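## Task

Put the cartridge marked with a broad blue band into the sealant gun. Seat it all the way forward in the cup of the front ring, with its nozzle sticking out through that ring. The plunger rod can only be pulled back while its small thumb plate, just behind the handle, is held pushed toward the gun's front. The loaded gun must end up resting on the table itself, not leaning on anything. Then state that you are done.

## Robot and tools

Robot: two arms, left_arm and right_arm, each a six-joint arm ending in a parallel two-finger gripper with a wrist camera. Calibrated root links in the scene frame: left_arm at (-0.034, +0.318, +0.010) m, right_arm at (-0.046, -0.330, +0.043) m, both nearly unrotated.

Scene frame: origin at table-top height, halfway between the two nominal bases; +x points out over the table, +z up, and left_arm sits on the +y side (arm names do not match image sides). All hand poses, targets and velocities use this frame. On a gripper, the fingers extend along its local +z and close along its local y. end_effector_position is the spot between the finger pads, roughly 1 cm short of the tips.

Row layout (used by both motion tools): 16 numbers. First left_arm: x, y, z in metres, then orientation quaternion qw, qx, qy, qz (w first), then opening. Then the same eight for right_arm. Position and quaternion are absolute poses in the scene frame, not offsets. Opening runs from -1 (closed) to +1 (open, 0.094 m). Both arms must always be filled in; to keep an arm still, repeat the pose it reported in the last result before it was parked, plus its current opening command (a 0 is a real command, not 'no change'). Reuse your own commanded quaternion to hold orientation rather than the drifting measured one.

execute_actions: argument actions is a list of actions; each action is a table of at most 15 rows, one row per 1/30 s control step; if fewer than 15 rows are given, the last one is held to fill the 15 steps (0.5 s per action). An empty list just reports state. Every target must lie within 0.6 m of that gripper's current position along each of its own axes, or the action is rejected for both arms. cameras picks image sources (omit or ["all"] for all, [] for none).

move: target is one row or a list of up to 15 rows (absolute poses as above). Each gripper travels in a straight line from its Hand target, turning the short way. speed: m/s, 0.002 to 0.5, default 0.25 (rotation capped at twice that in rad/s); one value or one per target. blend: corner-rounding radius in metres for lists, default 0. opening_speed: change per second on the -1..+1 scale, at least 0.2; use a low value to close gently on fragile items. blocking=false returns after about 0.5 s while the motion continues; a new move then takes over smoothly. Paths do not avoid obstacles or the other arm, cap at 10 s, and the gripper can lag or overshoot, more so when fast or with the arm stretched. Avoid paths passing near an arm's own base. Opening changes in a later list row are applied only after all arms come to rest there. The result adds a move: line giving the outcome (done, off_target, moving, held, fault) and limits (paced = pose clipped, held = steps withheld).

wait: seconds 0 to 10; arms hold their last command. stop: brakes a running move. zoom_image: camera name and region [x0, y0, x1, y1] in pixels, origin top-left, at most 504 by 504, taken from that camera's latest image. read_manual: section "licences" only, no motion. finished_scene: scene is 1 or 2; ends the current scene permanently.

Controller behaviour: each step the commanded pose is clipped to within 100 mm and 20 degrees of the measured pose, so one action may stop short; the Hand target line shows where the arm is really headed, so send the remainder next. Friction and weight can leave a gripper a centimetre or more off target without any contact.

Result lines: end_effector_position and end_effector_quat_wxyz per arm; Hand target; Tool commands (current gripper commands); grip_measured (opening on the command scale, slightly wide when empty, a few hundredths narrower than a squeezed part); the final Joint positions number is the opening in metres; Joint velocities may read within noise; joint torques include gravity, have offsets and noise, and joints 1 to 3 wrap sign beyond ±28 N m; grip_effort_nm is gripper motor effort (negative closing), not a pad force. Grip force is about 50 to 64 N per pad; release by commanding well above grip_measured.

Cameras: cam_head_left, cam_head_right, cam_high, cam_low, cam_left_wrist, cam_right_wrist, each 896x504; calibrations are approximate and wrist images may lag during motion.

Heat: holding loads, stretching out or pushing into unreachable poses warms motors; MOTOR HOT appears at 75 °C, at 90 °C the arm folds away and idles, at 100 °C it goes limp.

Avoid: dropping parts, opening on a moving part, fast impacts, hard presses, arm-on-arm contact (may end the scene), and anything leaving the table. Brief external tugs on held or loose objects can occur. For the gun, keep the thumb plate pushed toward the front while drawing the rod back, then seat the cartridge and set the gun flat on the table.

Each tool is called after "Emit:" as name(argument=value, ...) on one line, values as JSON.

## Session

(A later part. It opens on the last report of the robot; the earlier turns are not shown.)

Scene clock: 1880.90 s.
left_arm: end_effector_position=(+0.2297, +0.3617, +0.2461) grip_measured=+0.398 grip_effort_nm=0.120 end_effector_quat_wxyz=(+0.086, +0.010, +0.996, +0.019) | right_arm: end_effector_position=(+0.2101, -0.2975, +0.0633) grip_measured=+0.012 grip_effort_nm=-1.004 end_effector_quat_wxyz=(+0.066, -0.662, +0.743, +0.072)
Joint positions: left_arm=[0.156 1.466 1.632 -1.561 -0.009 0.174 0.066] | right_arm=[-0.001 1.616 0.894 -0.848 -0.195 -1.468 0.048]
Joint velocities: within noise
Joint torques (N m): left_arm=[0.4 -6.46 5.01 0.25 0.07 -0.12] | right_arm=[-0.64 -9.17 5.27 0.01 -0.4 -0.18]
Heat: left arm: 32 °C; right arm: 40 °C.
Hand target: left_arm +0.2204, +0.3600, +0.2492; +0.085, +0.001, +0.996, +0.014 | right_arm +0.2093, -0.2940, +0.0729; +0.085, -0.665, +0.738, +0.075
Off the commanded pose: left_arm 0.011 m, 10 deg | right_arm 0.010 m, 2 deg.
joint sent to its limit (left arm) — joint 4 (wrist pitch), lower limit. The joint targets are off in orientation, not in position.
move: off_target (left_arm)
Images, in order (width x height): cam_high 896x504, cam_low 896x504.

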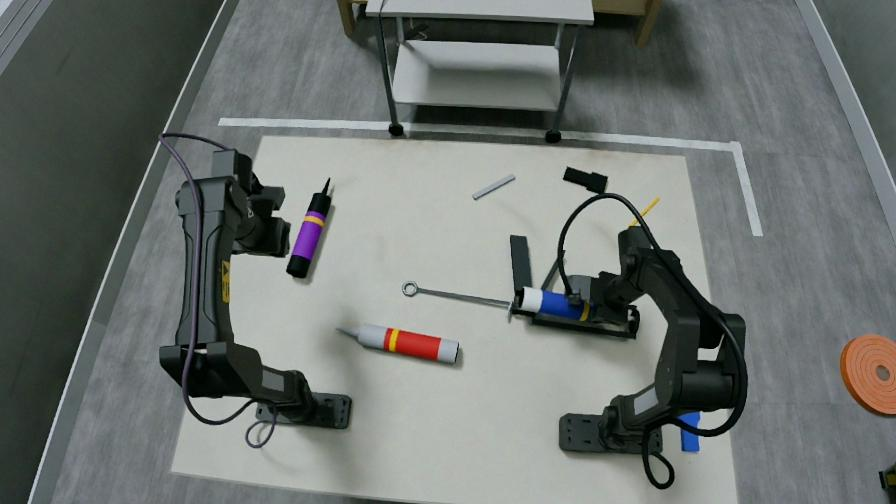

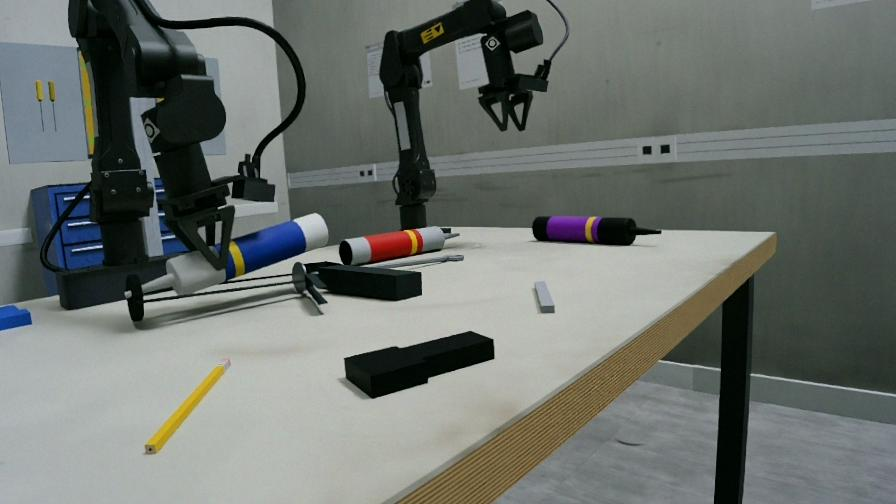

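Emit:
move(target=[[0.22, 0.36, 0.25, 0, 0.0, 1, 0, 0.4, 0.200, -0.296, 0.066, 0.0841, -0.6648, 0.7384, 0.0758, -0.12]], speed=0.05, cameras=["cam_low","cam_high"])

Emit:
zoom_image(camera="cam_low", region=[90, 220, 330, 340])

Emit:
zoom_image(camera="cam_high", region=[490, 250, 670, 360])

Scene clock: 1899.80 s.
left_arm: end_effector_position=(+0.2297, +0.3617, +0.2461) grip_measured=+0.398 grip_effort_nm=0.115 end_effector_quat_wxyz=(+0.086, +0.010, +0.996, +0.019) | right_arm: end_effector_position=(+0.1980, -0.2969, +0.0580) grip_measured=+0.012 grip_effort_nm=-1.009 end_effector_quat_wxyz=(-0.062, +0.669, -0.737, -0.075)
Joint positions: left_arm=[0.156 1.466 1.632 -1.561 -0.009 0.174 0.066] | right_arm=[0.001 1.593 0.846 -0.836 -0.195 -1.488 0.048]
Joint velocities: within noise
Joint torques (N m): left_arm=[0.4 -6.39 5.01 0.28 0.07 -0.14] | right_arm=[-0.7 -8.5 4.93 0.15 -0.39 -0.16]
Heat: left arm: 32 °C; right arm: 39 °C.
Hand target: left_arm +0.2204, +0.3600, +0.2492; +0.085, +0.001, +0.996, +0.014 | right_arm +0.1995, -0.2936, +0.0657; +0.084, -0.671, +0.732, +0.076
Off the commanded pose: left_arm 0.011 m, 10 deg | right_arm 0.008 m, 3 deg.
joint sent to its limit (left arm) — joint 4 (wrist pitch), lower limit. The joint targets are off in orientation, not in position.
move: off_target (left_arm, right_arm)
Images, in order (width x height): cam_high 896x504, cam_low 896x504.

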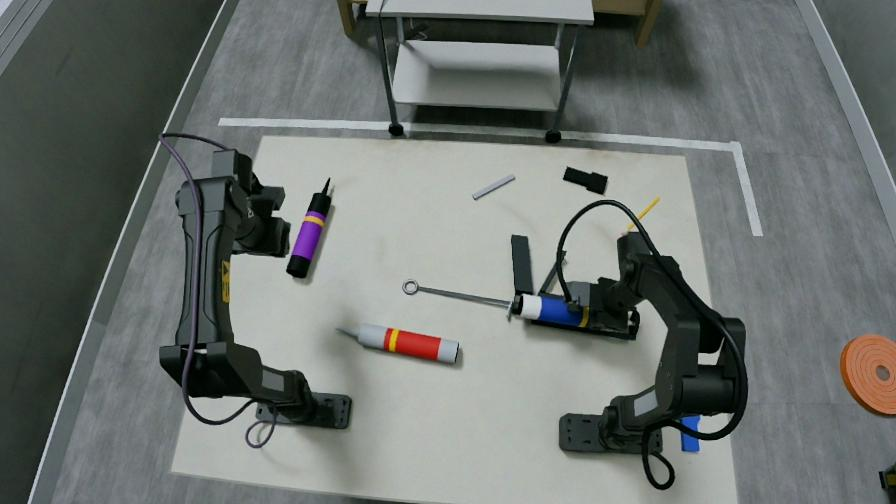

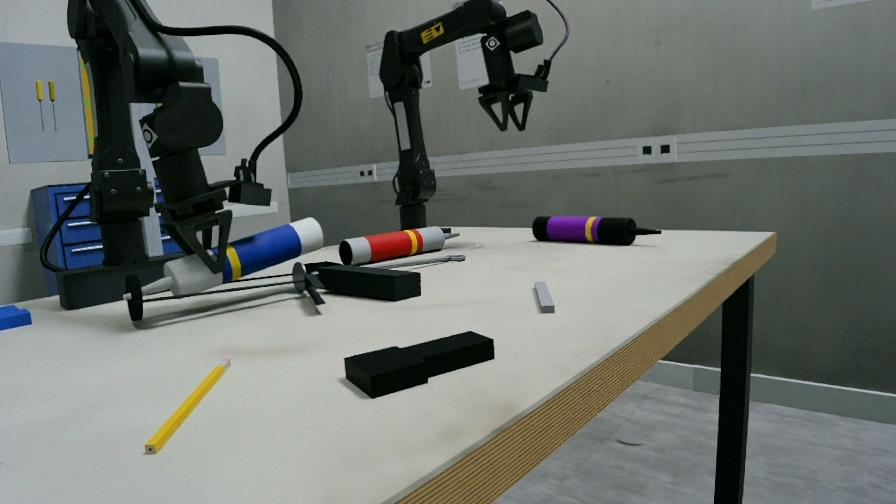

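Scaled by 2.100 from the camera's 896x504 image, which has a finer 1280x720 frame.

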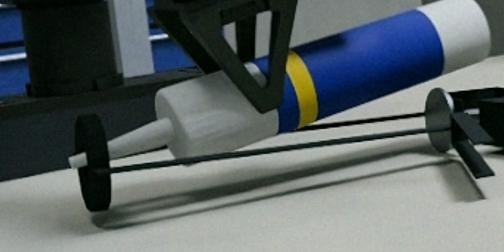

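Scaled by 2.800 from the camera's 896x504 image, which has a finer 1280x720 frame.

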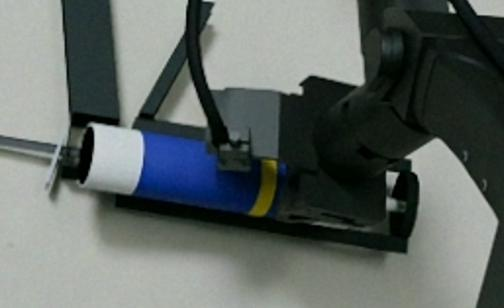

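Emit:
move(target=[[0.22, 0.36, 0.25, 0, 0.0, 1, 0, 0.4, 0.201, -0.318, 0.064, 0.0852, -0.6545, 0.7476, 0.0745, -0.12]], speed=0.05, cameras=["cam_low","cam_high"])

Emit:
zoom_image(camera="cam_low", region=[90, 220, 330, 340])

Emit:
zoom_image(camera="cam_high", region=[490, 250, 670, 360])

Scene clock: 1937.70 s.
left_arm: end_effector_position=(+0.2297, +0.3617, +0.2461) grip_measured=+0.398 grip_effort_nm=0.120 end_effector_quat_wxyz=(+0.086, +0.010, +0.996, +0.019) | right_arm: end_effector_position=(+0.2001, -0.3210, +0.0580) grip_measured=+0.012 grip_effort_nm=-1.009 end_effector_quat_wxyz=(+0.068, -0.653, +0.751, +0.070)
Joint positions: left_arm=[0.156 1.466 1.632 -1.561 -0.009 0.174 0.066] | right_arm=[-0.097 1.593 0.846 -0.836 -0.195 -1.542 0.048]
Joint velocities: within noise
Joint torques (N m): left_arm=[0.38 -6.52 5.07 0.25 0.05 -0.18] | right_arm=[-0.73 -7.32 5.35 0.1 -0.41 -0.17]
Heat: left arm: 32 °C; right arm: 37 °C.
Hand target: left_arm +0.2204, +0.3600, +0.2492; +0.085, +0.001, +0.996, +0.014 | right_arm +0.2012, -0.3175, +0.0638; +0.085, -0.655, +0.747, +0.075
Off the commanded pose: left_arm 0.011 m, 10 deg | right_arm 0.007 m, 2 deg.
joint sent to its limit (left arm) — joint 4 (wrist pitch), lower limit. The joint targets are off in orientation, not in position.
move: off_target (left_arm)
Images, in order (width x height): cam_high 896x504, cam_low 896x504.

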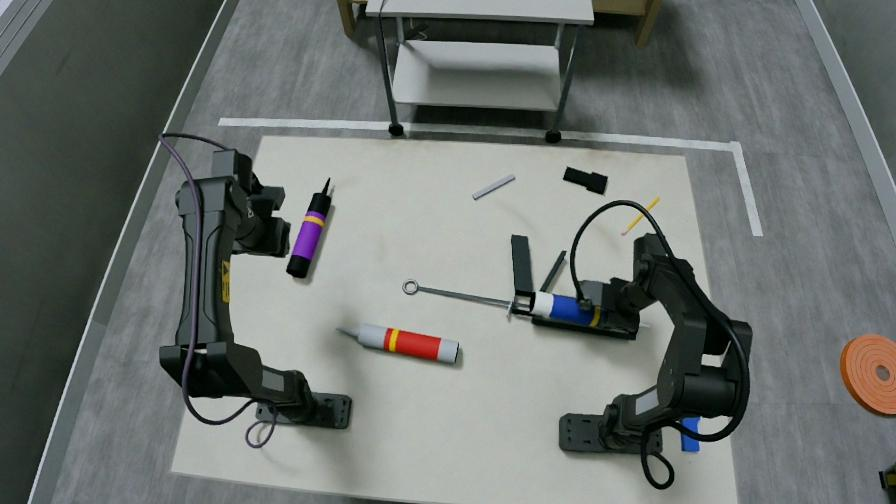

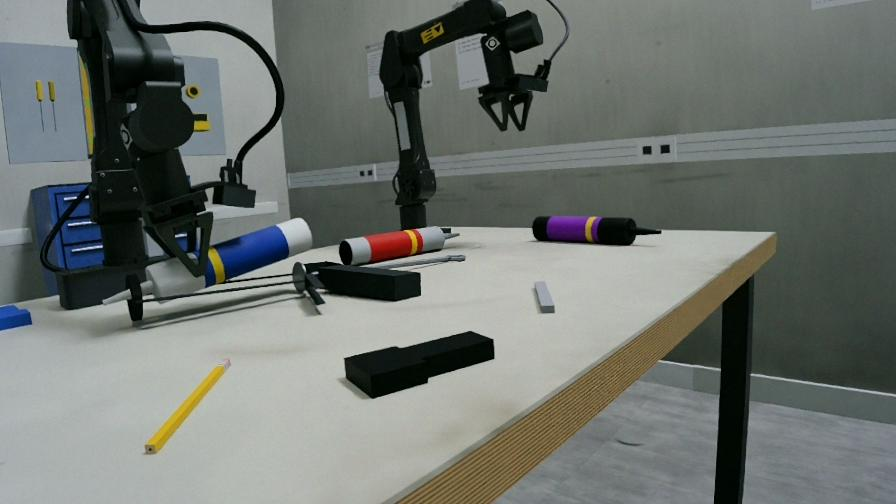

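Scaled by 2.100 from the camera's 896x504 image, which has a finer 1280x720 frame.

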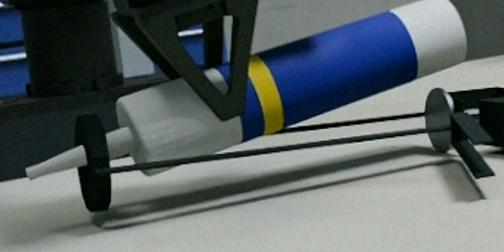

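Scaled by 2.800 from the camera's 896x504 image, which has a finer 1280x720 frame.

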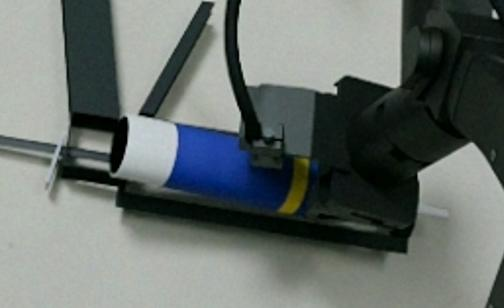

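Emit:
move(target=[[0.22, 0.36, 0.25, 0, 0.0, 1, 0, 0.4, 0.201, -0.318, 0.057, 0.0852, -0.6545, 0.7476, 0.0745, -0.12],[0.22, 0.36, 0.25, 0, 0.0, 1, 0, 0.4, 0.200, -0.328, 0.054, 0.0852, -0.6545, 0.7476, 0.0745, -0.12]], speed=0.05, cameras=["cam_low","cam_high"])

Emit:
zoom_image(camera="cam_low", region=[90, 220, 330, 340])

Emit:
zoom_image(camera="cam_high", region=[490, 250, 670, 360])

Scene clock: 1979.07 s.
left_arm: end_effector_position=(+0.2297, +0.3617, +0.2461) grip_measured=+0.398 grip_effort_nm=0.110 end_effector_quat_wxyz=(+0.086, +0.010, +0.996, +0.019) | right_arm: end_effector_position=(+0.2000, -0.3330, +0.0543) grip_measured=+0.012 grip_effort_nm=-1.004 end_effector_quat_wxyz=(+0.073, -0.651, +0.753, +0.064)
Joint positions: left_arm=[0.156 1.466 1.632 -1.561 -0.009 0.174 0.066] | right_arm=[-0.146 1.593 0.829 -0.811 -0.195 -1.585 0.048]
Joint velocities: within noise
Joint torques (N m): left_arm=[0.34 -6.48 5.08 0.26 0.06 -0.16] | right_arm=[-0.49 -5.34 5.12 0.22 -0.41 -0.18]
Heat: left arm: 32 °C; right arm: 36 °C.
Hand target: left_arm +0.2204, +0.3600, +0.2492; +0.085, +0.001, +0.996, +0.014 | right_arm +0.2002, -0.3288, +0.0543; +0.086, -0.653, +0.749, +0.074
Off the commanded pose: left_arm 0.011 m, 10 deg | right_arm 0.005 m, 2 deg.
joint sent to its limit (left arm) — joint 4 (wrist pitch), lower limit. The joint targets are off in orientation, not in position.
move: off_target (left_arm)
Images, in order (width x height): cam_high 896x504, cam_low 896x504.

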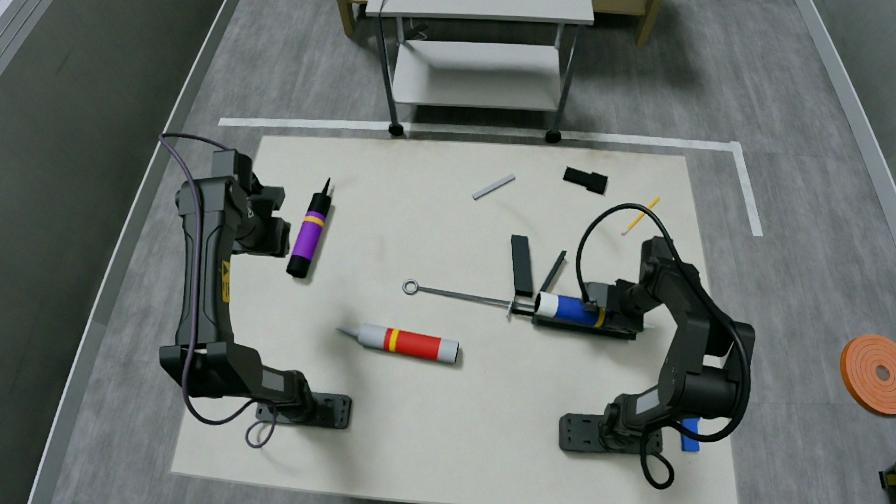

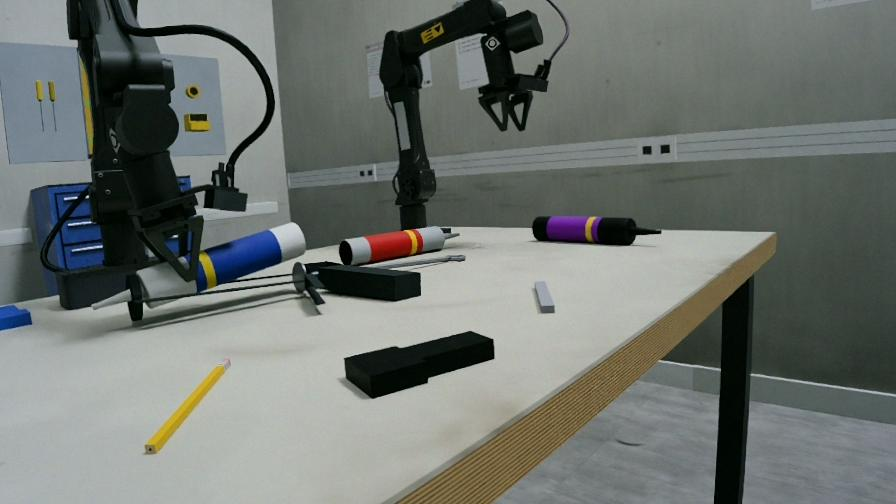

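Scaled by 2.100 from the camera's 896x504 image, which has a finer 1280x720 frame.

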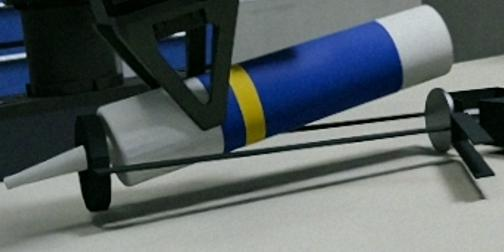

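Scaled by 2.800 from the camera's 896x504 image, which has a finer 1280x720 frame.

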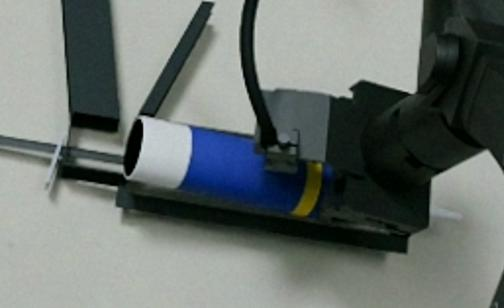

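Emit:
move(target=[[0.22, 0.36, 0.25, 0, 0.0, 1, 0, 0.4, 0.200, -0.327, 0.0465, 0.0917, -0.6538, 0.7468, 0.0803, -0.12]], speed=0.05, cameras=["cam_low","cam_high","cam_head_right"])

Emit:
zoom_image(camera="cam_low", region=[80, 220, 320, 340])

Emit:
zoom_image(camera="cam_high", region=[490, 250, 670, 360])

Scene clock: 2012.87 s.
left_arm: end_effector_position=(+0.2297, +0.3617, +0.2461) grip_measured=+0.398 grip_effort_nm=0.120 end_effector_quat_wxyz=(+0.086, +0.010, +0.996, +0.019) | right_arm: end_effector_position=(+0.1997, -0.3330, +0.0469) grip_measured=+0.012 grip_effort_nm=-1.009 end_effector_quat_wxyz=(+0.073, -0.654, +0.750, +0.065)
Joint positions: left_arm=[0.156 1.466 1.632 -1.561 -0.009 0.174 0.066] | right_arm=[-0.146 1.61 0.813 -0.779 -0.195 -1.594 0.048]
Joint velocities: within noise
Joint torques (N m): left_arm=[0.28 -6.49 5 0.26 0.08 -0.16] | right_arm=[-0.9 -5.26 4.83 0.26 -0.56 -0.17]
Heat: left arm: 31 °C; right arm: 35 °C.
Hand target: left_arm +0.2204, +0.3600, +0.2492; +0.085, +0.001, +0.996, +0.014 | right_arm +0.2002, -0.3271, +0.0467; +0.092, -0.654, +0.747, +0.079
Off the commanded pose: left_arm 0.011 m, 10 deg | right_arm 0.006 m, 3 deg.
joint sent to its limit (left arm) — joint 4 (wrist pitch), lower limit. The joint targets are off in orientation, not in position.
move: off_target (left_arm, right_arm)
Images, in order (width x height): cam_head_right 896x504, cam_high 896x504, cam_low 896x504.

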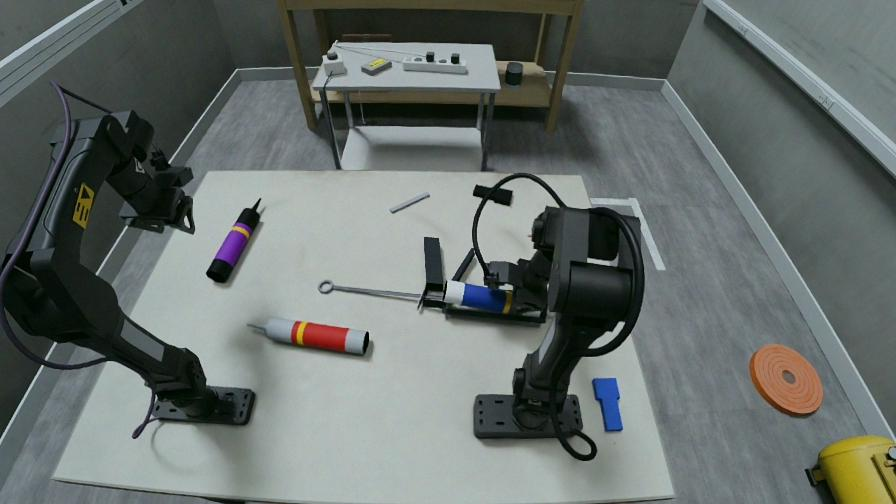

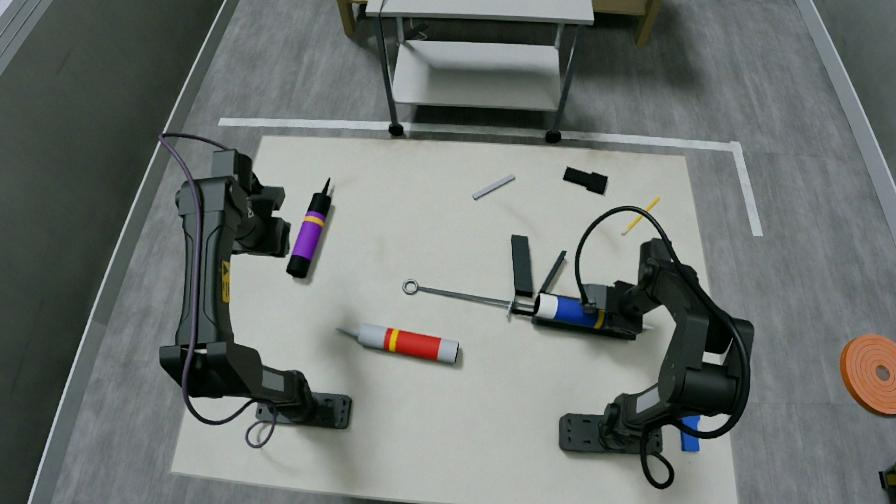

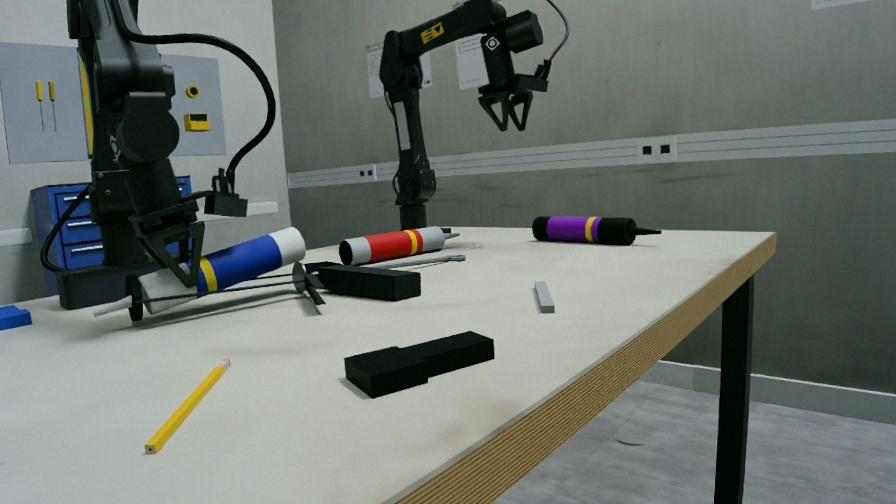

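Scaled by 2.100 from the camera's 896x504 image, which has a finer 1280x720 frame.

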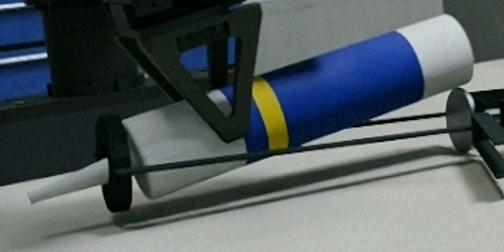

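Scaled by 2.800 from the camera's 896x504 image, which has a finer 1280x720 frame.

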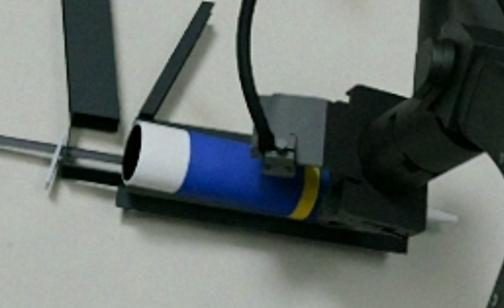

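Emit:
move(target=[[0.22, 0.36, 0.25, 0, 0.0, 1, 0, 0.4, 0.2065, -0.327, 0.050, 0.0917, -0.6538, 0.7468, 0.0803, -0.12]], speed=0.05, cameras=["cam_low","cam_high"])

Emit:
zoom_image(camera="cam_low", region=[80, 220, 320, 340])

Emit:
zoom_image(camera="cam_high", region=[490, 250, 670, 360])

Scene clock: 2035.30 s.
left_arm: end_effector_position=(+0.2297, +0.3617, +0.2461) grip_measured=+0.398 grip_effort_nm=0.115 end_effector_quat_wxyz=(+0.086, +0.010, +0.996, +0.019) | right_arm: end_effector_position=(+0.1984, -0.3335, +0.0438) grip_measured=+0.012 grip_effort_nm=-1.004 end_effector_quat_wxyz=(+0.069, -0.652, +0.752, +0.069)
Joint positions: left_arm=[0.156 1.466 1.632 -1.561 -0.009 0.174 0.066] | right_arm=[-0.149 1.624 0.813 -0.778 -0.195 -1.594 0.048]
Joint velocities: within noise
Joint torques (N m): left_arm=[0.38 -6.41 5.01 0.23 0.08 -0.12] | right_arm=[-0.58 -5.22 7.56 0.03 -0.56 -0.12]
Heat: left arm: 31 °C; right arm: 35 °C.
Hand target: left_arm +0.2204, +0.3600, +0.2492; +0.085, +0.001, +0.996, +0.014 | right_arm +0.2063, -0.3280, +0.0500; +0.091, -0.653, +0.748, +0.079
Off the commanded pose: left_arm 0.011 m, 10 deg | right_arm 0.012 m, 3 deg.
joint sent to its limit (left arm) — joint 4 (wrist pitch), lower limit. The joint targets are off in orientation, not in position.
move: off_target (left_arm, right_arm)
Images, in order (width x height): cam_high 896x504, cam_low 896x504.

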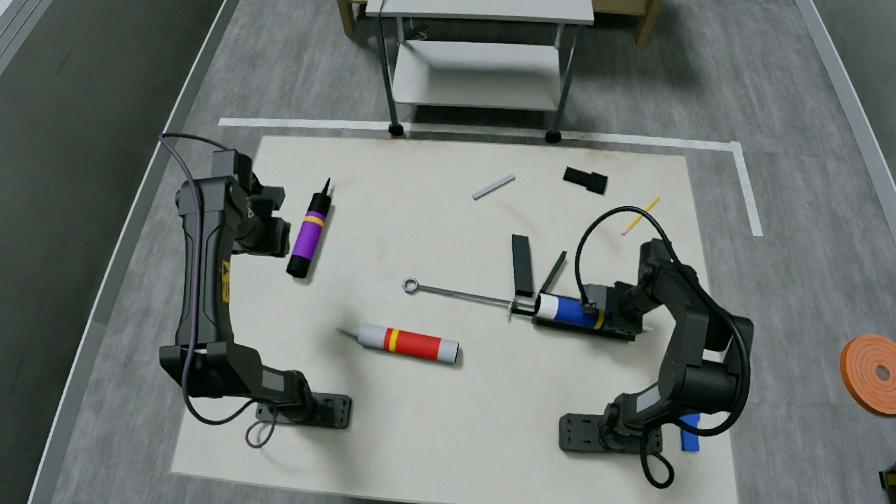

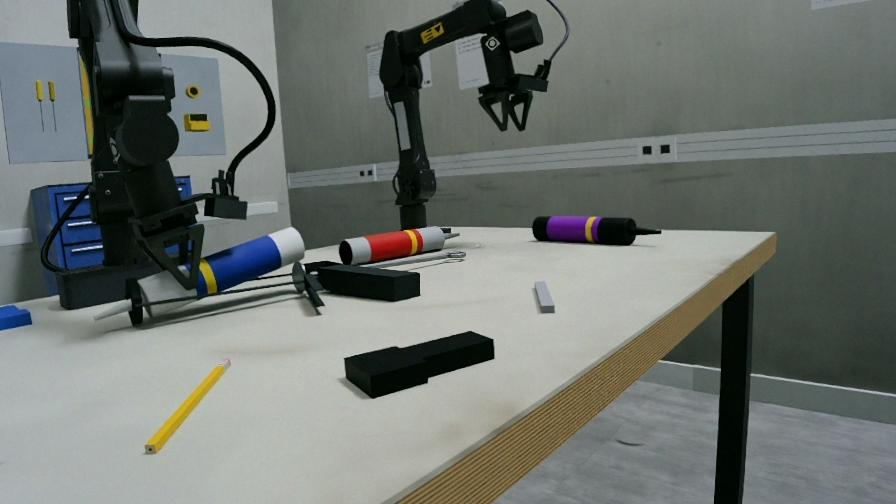

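Scaled by 2.100 from the camera's 896x504 image, which has a finer 1280x720 frame.

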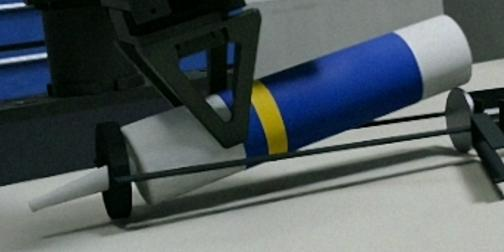

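Scaled by 2.800 from the camera's 896x504 image, which has a finer 1280x720 frame.

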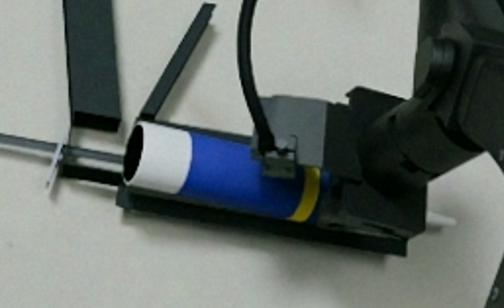

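Emit:
move(target=[[0.22, 0.36, 0.25, 0, 0.0, 1, 0, 0.4, 0.2105, -0.327, 0.057, 0.0917, -0.6538, 0.7468, 0.0803, -0.12]], speed=0.05, cameras=["cam_low","cam_high"])

Emit:
zoom_image(camera="cam_low", region=[80, 220, 320, 340])

Emit:
zoom_image(camera="cam_high", region=[490, 250, 670, 360])

Scene clock: 2052.47 s.
left_arm: end_effector_position=(+0.2297, +0.3617, +0.2461) grip_measured=+0.398 grip_effort_nm=0.115 end_effector_quat_wxyz=(+0.086, +0.010, +0.996, +0.019) | right_arm: end_effector_position=(+0.2015, -0.3329, +0.0481) grip_measured=+0.012 grip_effort_nm=-1.013 end_effector_quat_wxyz=(+0.069, -0.652, +0.751, +0.069)
Joint positions: left_arm=[0.156 1.466 1.632 -1.561 -0.009 0.174 0.066] | right_arm=[-0.145 1.624 0.833 -0.796 -0.195 -1.589 0.048]
Joint velocities: within noise
Joint torques (N m): left_arm=[0.25 -6.48 5.07 0.25 0.08 -0.18] | right_arm=[-0.09 -5.35 8.49 -0.09 -0.56 -0.1]
Heat: left arm: 31 °C; right arm: 35 °C.
Hand target: left_arm +0.2204, +0.3600, +0.2492; +0.085, +0.001, +0.996, +0.014 | right_arm +0.2099, -0.3260, +0.0566; +0.091, -0.654, +0.747, +0.080
Off the commanded pose: left_arm 0.011 m, 10 deg | right_arm 0.014 m, 3 deg.
joint sent to its limit (left arm) — joint 4 (wrist pitch), lower limit. The joint targets are off in orientation, not in position.
move: off_target (left_arm, right_arm)
Images, in order (width x height): cam_high 896x504, cam_low 896x504.

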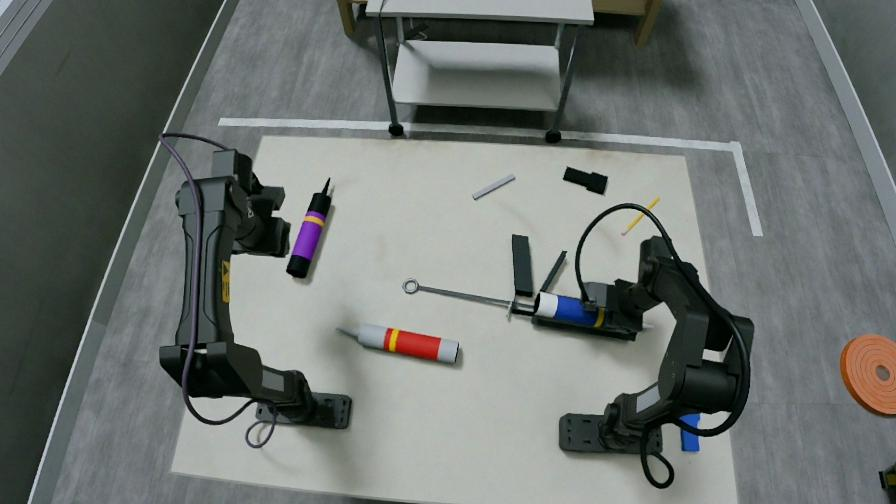

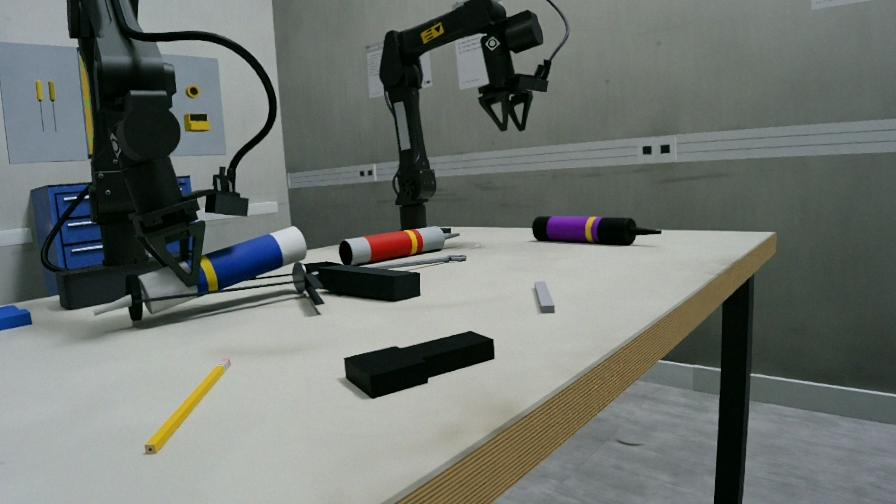

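Scaled by 2.100 from the camera's 896x504 image, which has a finer 1280x720 frame.

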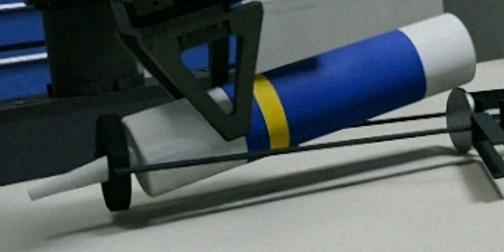

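Scaled by 2.800 from the camera's 896x504 image, which has a finer 1280x720 frame.

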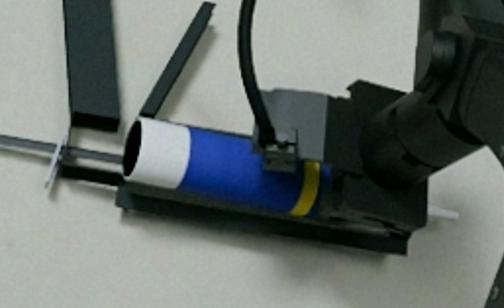

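Emit:
move(target=[[0.22, 0.36, 0.25, 0, 0.0, 1, 0, 0.4, 0.2095, -0.338, 0.0565, 0.0917, -0.6538, 0.7468, 0.0803, -0.12]], speed=0.04, cameras=["cam_low","cam_high"])

Emit:
zoom_image(camera="cam_low", region=[80, 220, 320, 340])

Emit:
zoom_image(camera="cam_high", region=[490, 250, 670, 360])

Scene clock: 2067.77 s.
left_arm: end_effector_position=(+0.2297, +0.3617, +0.2461) grip_measured=+0.398 grip_effort_nm=0.120 end_effector_quat_wxyz=(+0.086, +0.010, +0.996, +0.019) | right_arm: end_effector_position=(+0.2003, -0.3430, +0.0470) grip_measured=+0.012 grip_effort_nm=-1.004 end_effector_quat_wxyz=(+0.068, -0.650, +0.753, +0.071)
Joint positions: left_arm=[0.156 1.466 1.632 -1.561 -0.009 0.174 0.066] | right_arm=[-0.186 1.635 0.839 -0.804 -0.195 -1.626 0.048]
Joint velocities: within noise
Joint torques (N m): left_arm=[0.42 -6.48 5.18 0.24 0.07 -0.14] | right_arm=[-0.7 -5.64 8.58 -0.12 -0.56 -0.19]
Heat: left arm: 31 °C; right arm: 35 °C.
Hand target: left_arm +0.2204, +0.3600, +0.2492; +0.085, +0.001, +0.996, +0.014 | right_arm +0.2098, -0.3384, +0.0564; +0.092, -0.652, +0.748, +0.079
Off the commanded pose: left_arm 0.011 m, 10 deg | right_arm 0.014 m, 3 deg.
joint sent to its limit (left arm) — joint 4 (wrist pitch), lower limit. The joint targets are off in orientation, not in position.
move: off_target (left_arm, right_arm)
Images, in order (width x height): cam_high 896x504, cam_low 896x504.

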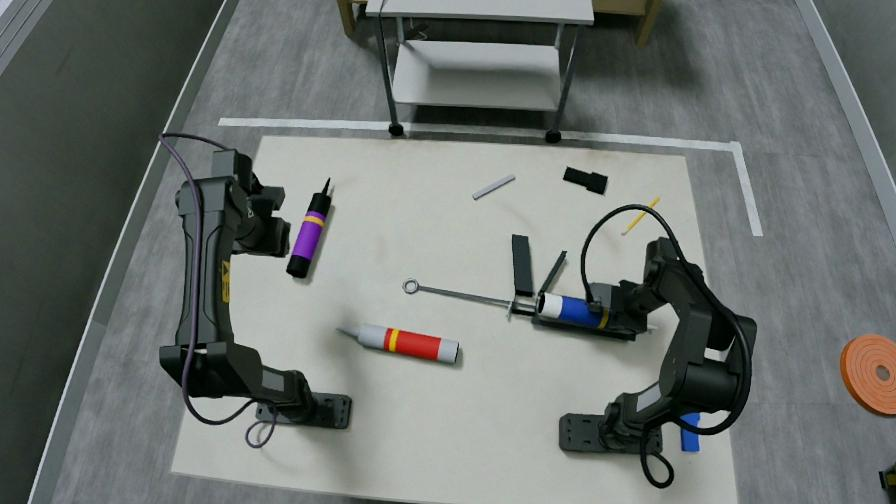

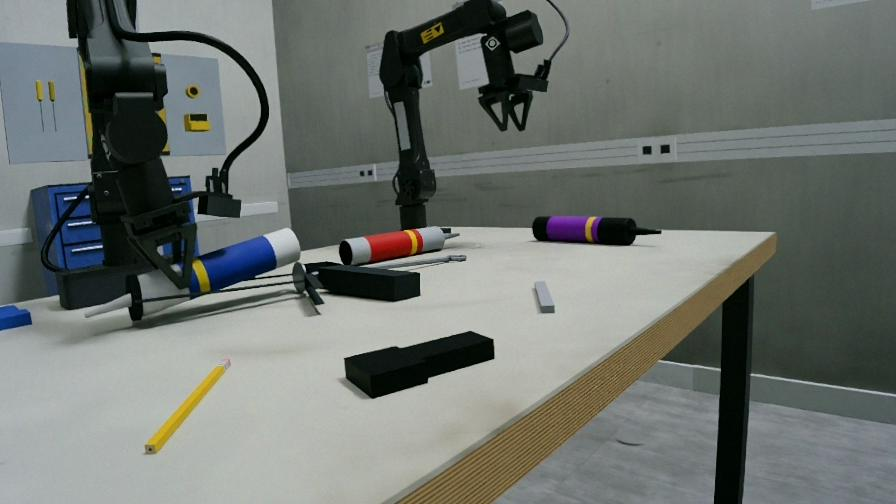

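Scaled by 2.100 from the camera's 896x504 image, which has a finer 1280x720 frame.

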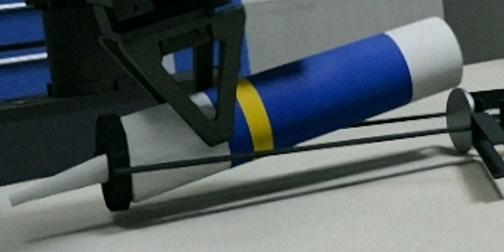

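Scaled by 2.800 from the camera's 896x504 image, which has a finer 1280x720 frame.

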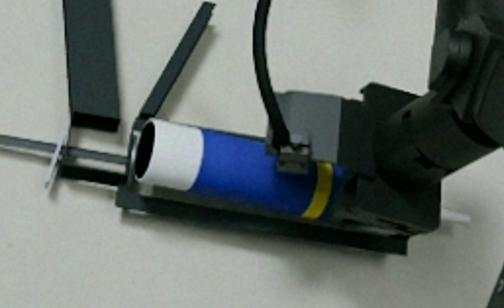

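Emit:
move(target=[[0.22, 0.36, 0.25, 0, 0.0, 1, 0, 0.4, 0.208, -0.348, 0.0555, 0.0917, -0.6538, 0.7468, 0.0803, -0.12]], speed=0.04, cameras=["cam_low","cam_high"])

Emit:
zoom_image(camera="cam_low", region=[80, 220, 320, 340])

Emit:
zoom_image(camera="cam_high", region=[490, 250, 670, 360])

Scene clock: 2085.23 s.
left_arm: end_effector_position=(+0.2297, +0.3617, +0.2461) grip_measured=+0.398 grip_effort_nm=0.115 end_effector_quat_wxyz=(+0.086, +0.010, +0.996, +0.019) | right_arm: end_effector_position=(+0.2007, -0.3478, +0.0471) grip_measured=+0.012 grip_effort_nm=-1.009 end_effector_quat_wxyz=(+0.075, -0.659, +0.745, +0.074)
Joint positions: left_arm=[0.156 1.466 1.632 -1.561 -0.009 0.174 0.066] | right_arm=[-0.215 1.641 0.843 -0.807 -0.209 -1.68 0.048]
Joint velocities: within noise
Joint torques (N m): left_arm=[0.39 -6.54 5.08 0.25 0.08 -0.16] | right_arm=[-1.18 -5.65 8.34 -0.16 -0.44 -0.17]
Heat: left arm: 31 °C; right arm: 35 °C.
Hand target: left_arm +0.2204, +0.3600, +0.2492; +0.085, +0.001, +0.996, +0.014 | right_arm +0.2079, -0.3470, +0.0553; +0.092, -0.658, +0.743, +0.080
Off the commanded pose: left_arm 0.011 m, 10 deg | right_arm 0.011 m, 2 deg.
joint sent to its limit (left arm) — joint 4 (wrist pitch), lower limit. The joint targets are off in orientation, not in position.
move: off_target (left_arm, right_arm)
Images, in order (width x height): cam_high 896x504, cam_low 896x504.

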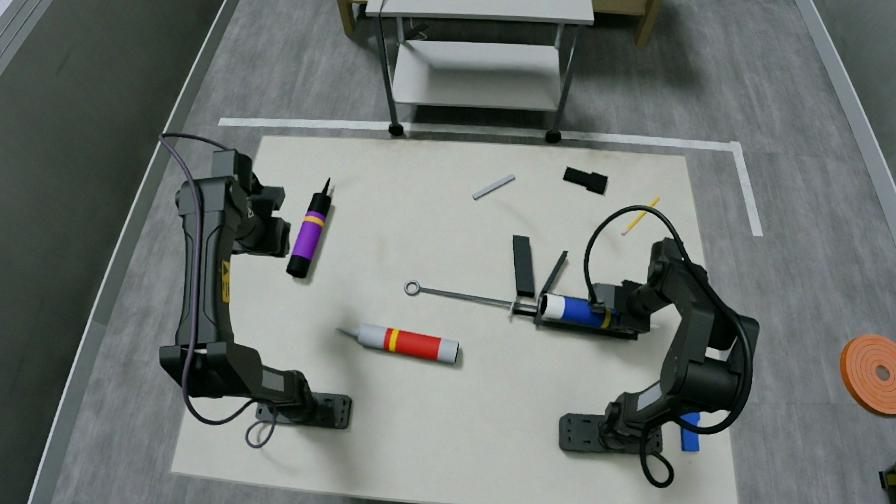

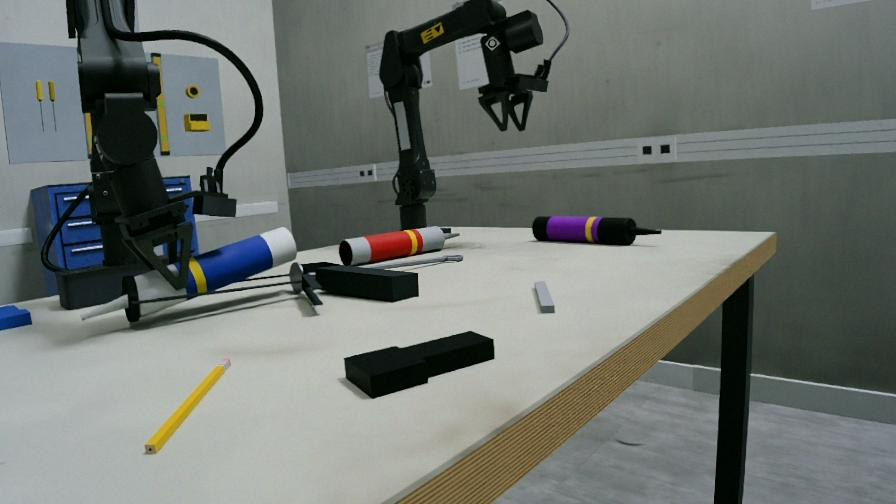

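Scaled by 2.100 from the camera's 896x504 image, which has a finer 1280x720 frame.

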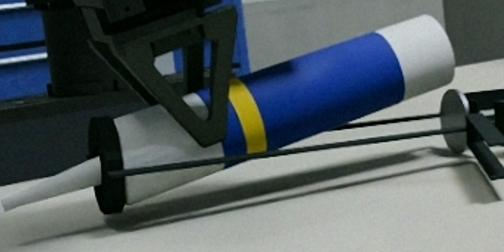

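Scaled by 2.800 from the camera's 896x504 image, which has a finer 1280x720 frame.

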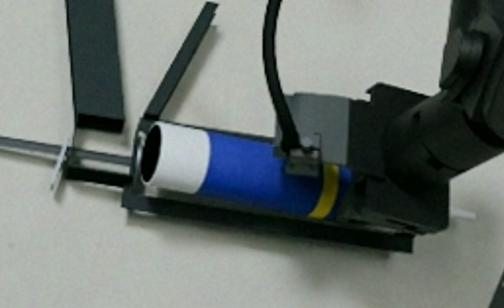

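Emit:
zoom_image(camera="cam_high", region=[515, 275, 595, 345])

Emit:
zoom_image(camera="cam_low", region=[240, 210, 350, 310])

Emit:
execute_actions(actions=[], cameras=["cam_head_left","cam_head_right","cam_high","cam_low"])

Emit:
zoom_image(camera="cam_head_left", region=[410, 250, 570, 340])

Emit:
zoom_image(camera="cam_head_right", region=[410, 250, 570, 340])

Scaled by 6.300 from the camera's 896x504 image, which has a finer 1280x720 frame.

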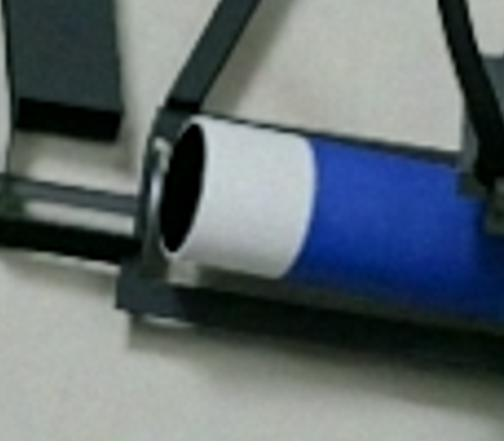

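Scaled by 4.582 from the camera's 896x504 image, which has a finer 1280x720 frame.

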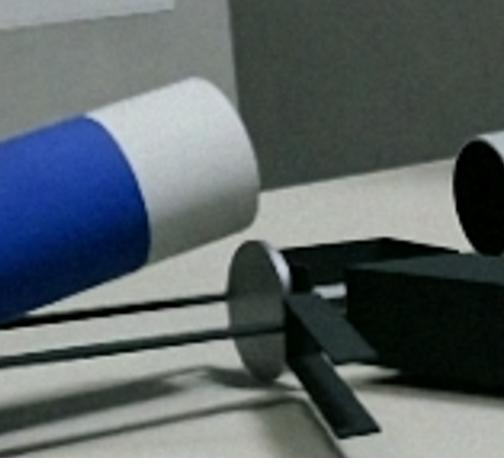

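Scene clock: 2115.10 s.
left_arm: end_effector_position=(+0.2297, +0.3617, +0.2461) grip_measured=+0.398 grip_effort_nm=0.115 end_effector_quat_wxyz=(+0.086, +0.010, +0.996, +0.019) | right_arm: end_effector_position=(+0.2007, -0.3478, +0.0471) grip_measured=+0.012 grip_effort_nm=-1.009 end_effector_quat_wxyz=(+0.075, -0.659, +0.745, +0.074)
Joint positions: left_arm=[0.156 1.466 1.632 -1.561 -0.009 0.174 0.066] | right_arm=[-0.215 1.641 0.843 -0.807 -0.209 -1.68 0.048]
Joint velocities: within noise
Joint torques (N m): left_arm=[0.44 -6.56 5.04 0.27 0.08 -0.15] | right_arm=[-1.2 -5.65 8.34 -0.16 -0.43 -0.17]
Heat: left arm: 31 °C; right arm: 35 °C.
Hand target: left_arm +0.2204, +0.3600, +0.2492; +0.085, +0.001, +0.996, +0.014 | right_arm +0.2079, -0.3470, +0.0553; +0.092, -0.658, +0.743, +0.080
Tool commands: left_gripper/opening=+0.4 right_gripper/opening=-0.12
Off the commanded pose: left_arm 0.011 m, 10 deg | right_arm 0.011 m, 2 deg.
Images, in order (width x height): cam_head_left 896x504, cam_head_right 896x504, cam_high 896x504, cam_low 896x504.

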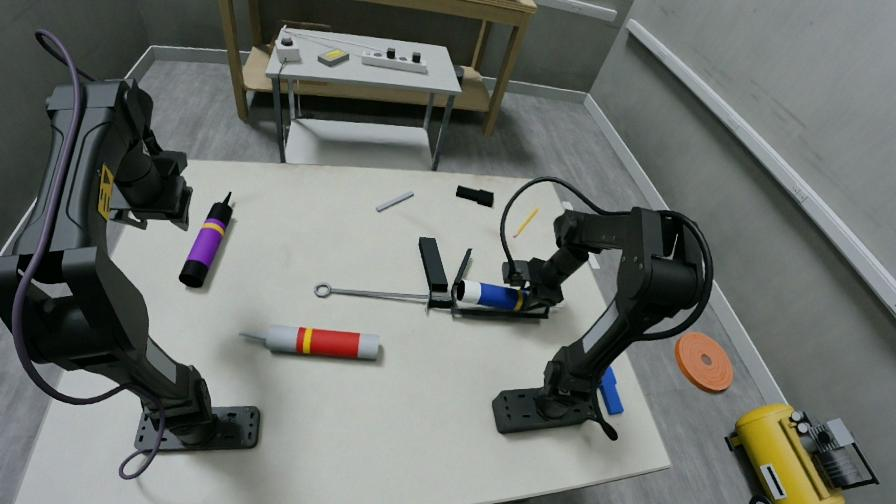

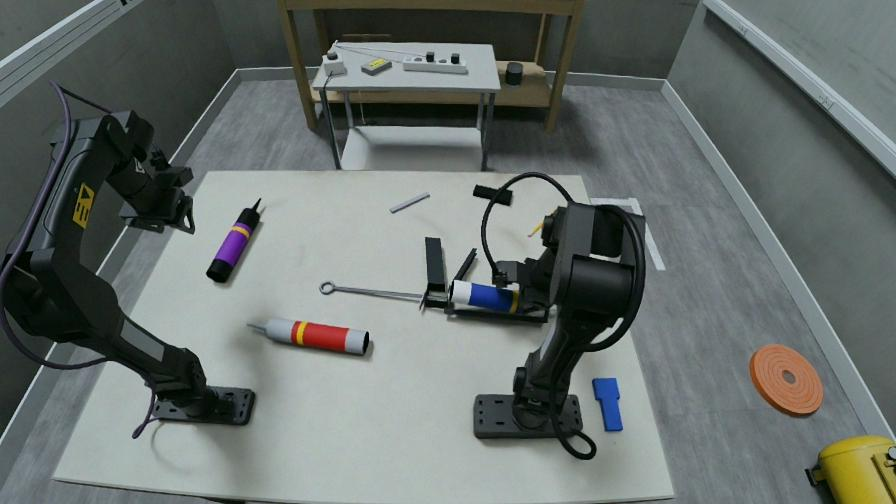

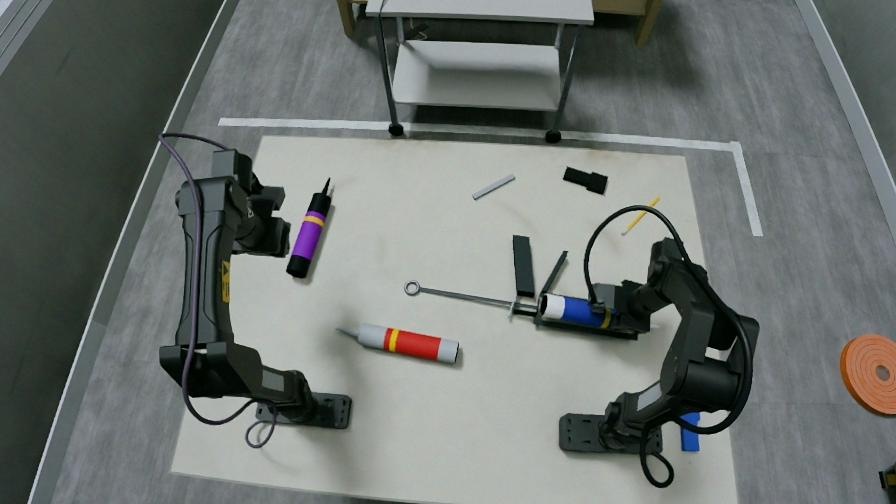

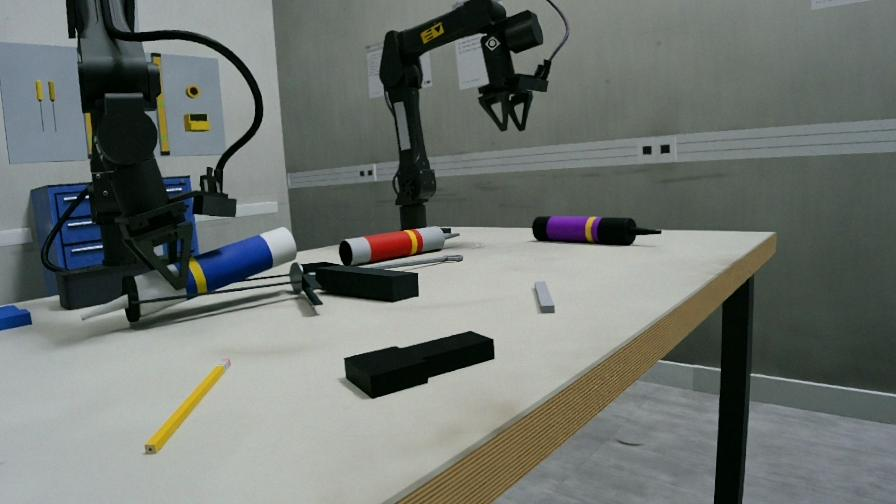

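Scaled by 3.150 from the camera's 896x504 image, which has a finer 1280x720 frame.

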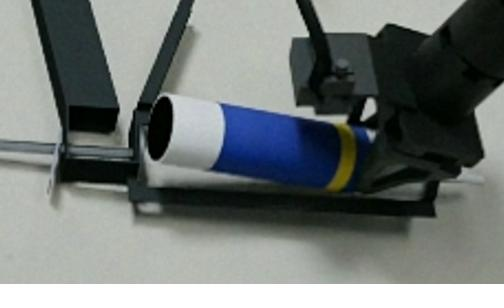

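Scaled by 3.150 from the camera's 896x504 image, which has a finer 1280x720 frame.

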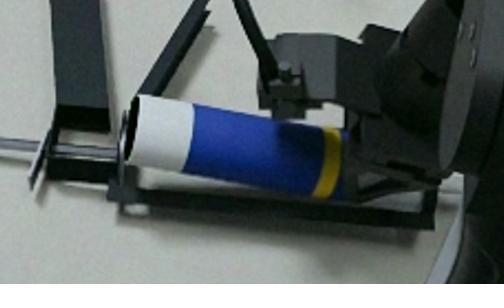

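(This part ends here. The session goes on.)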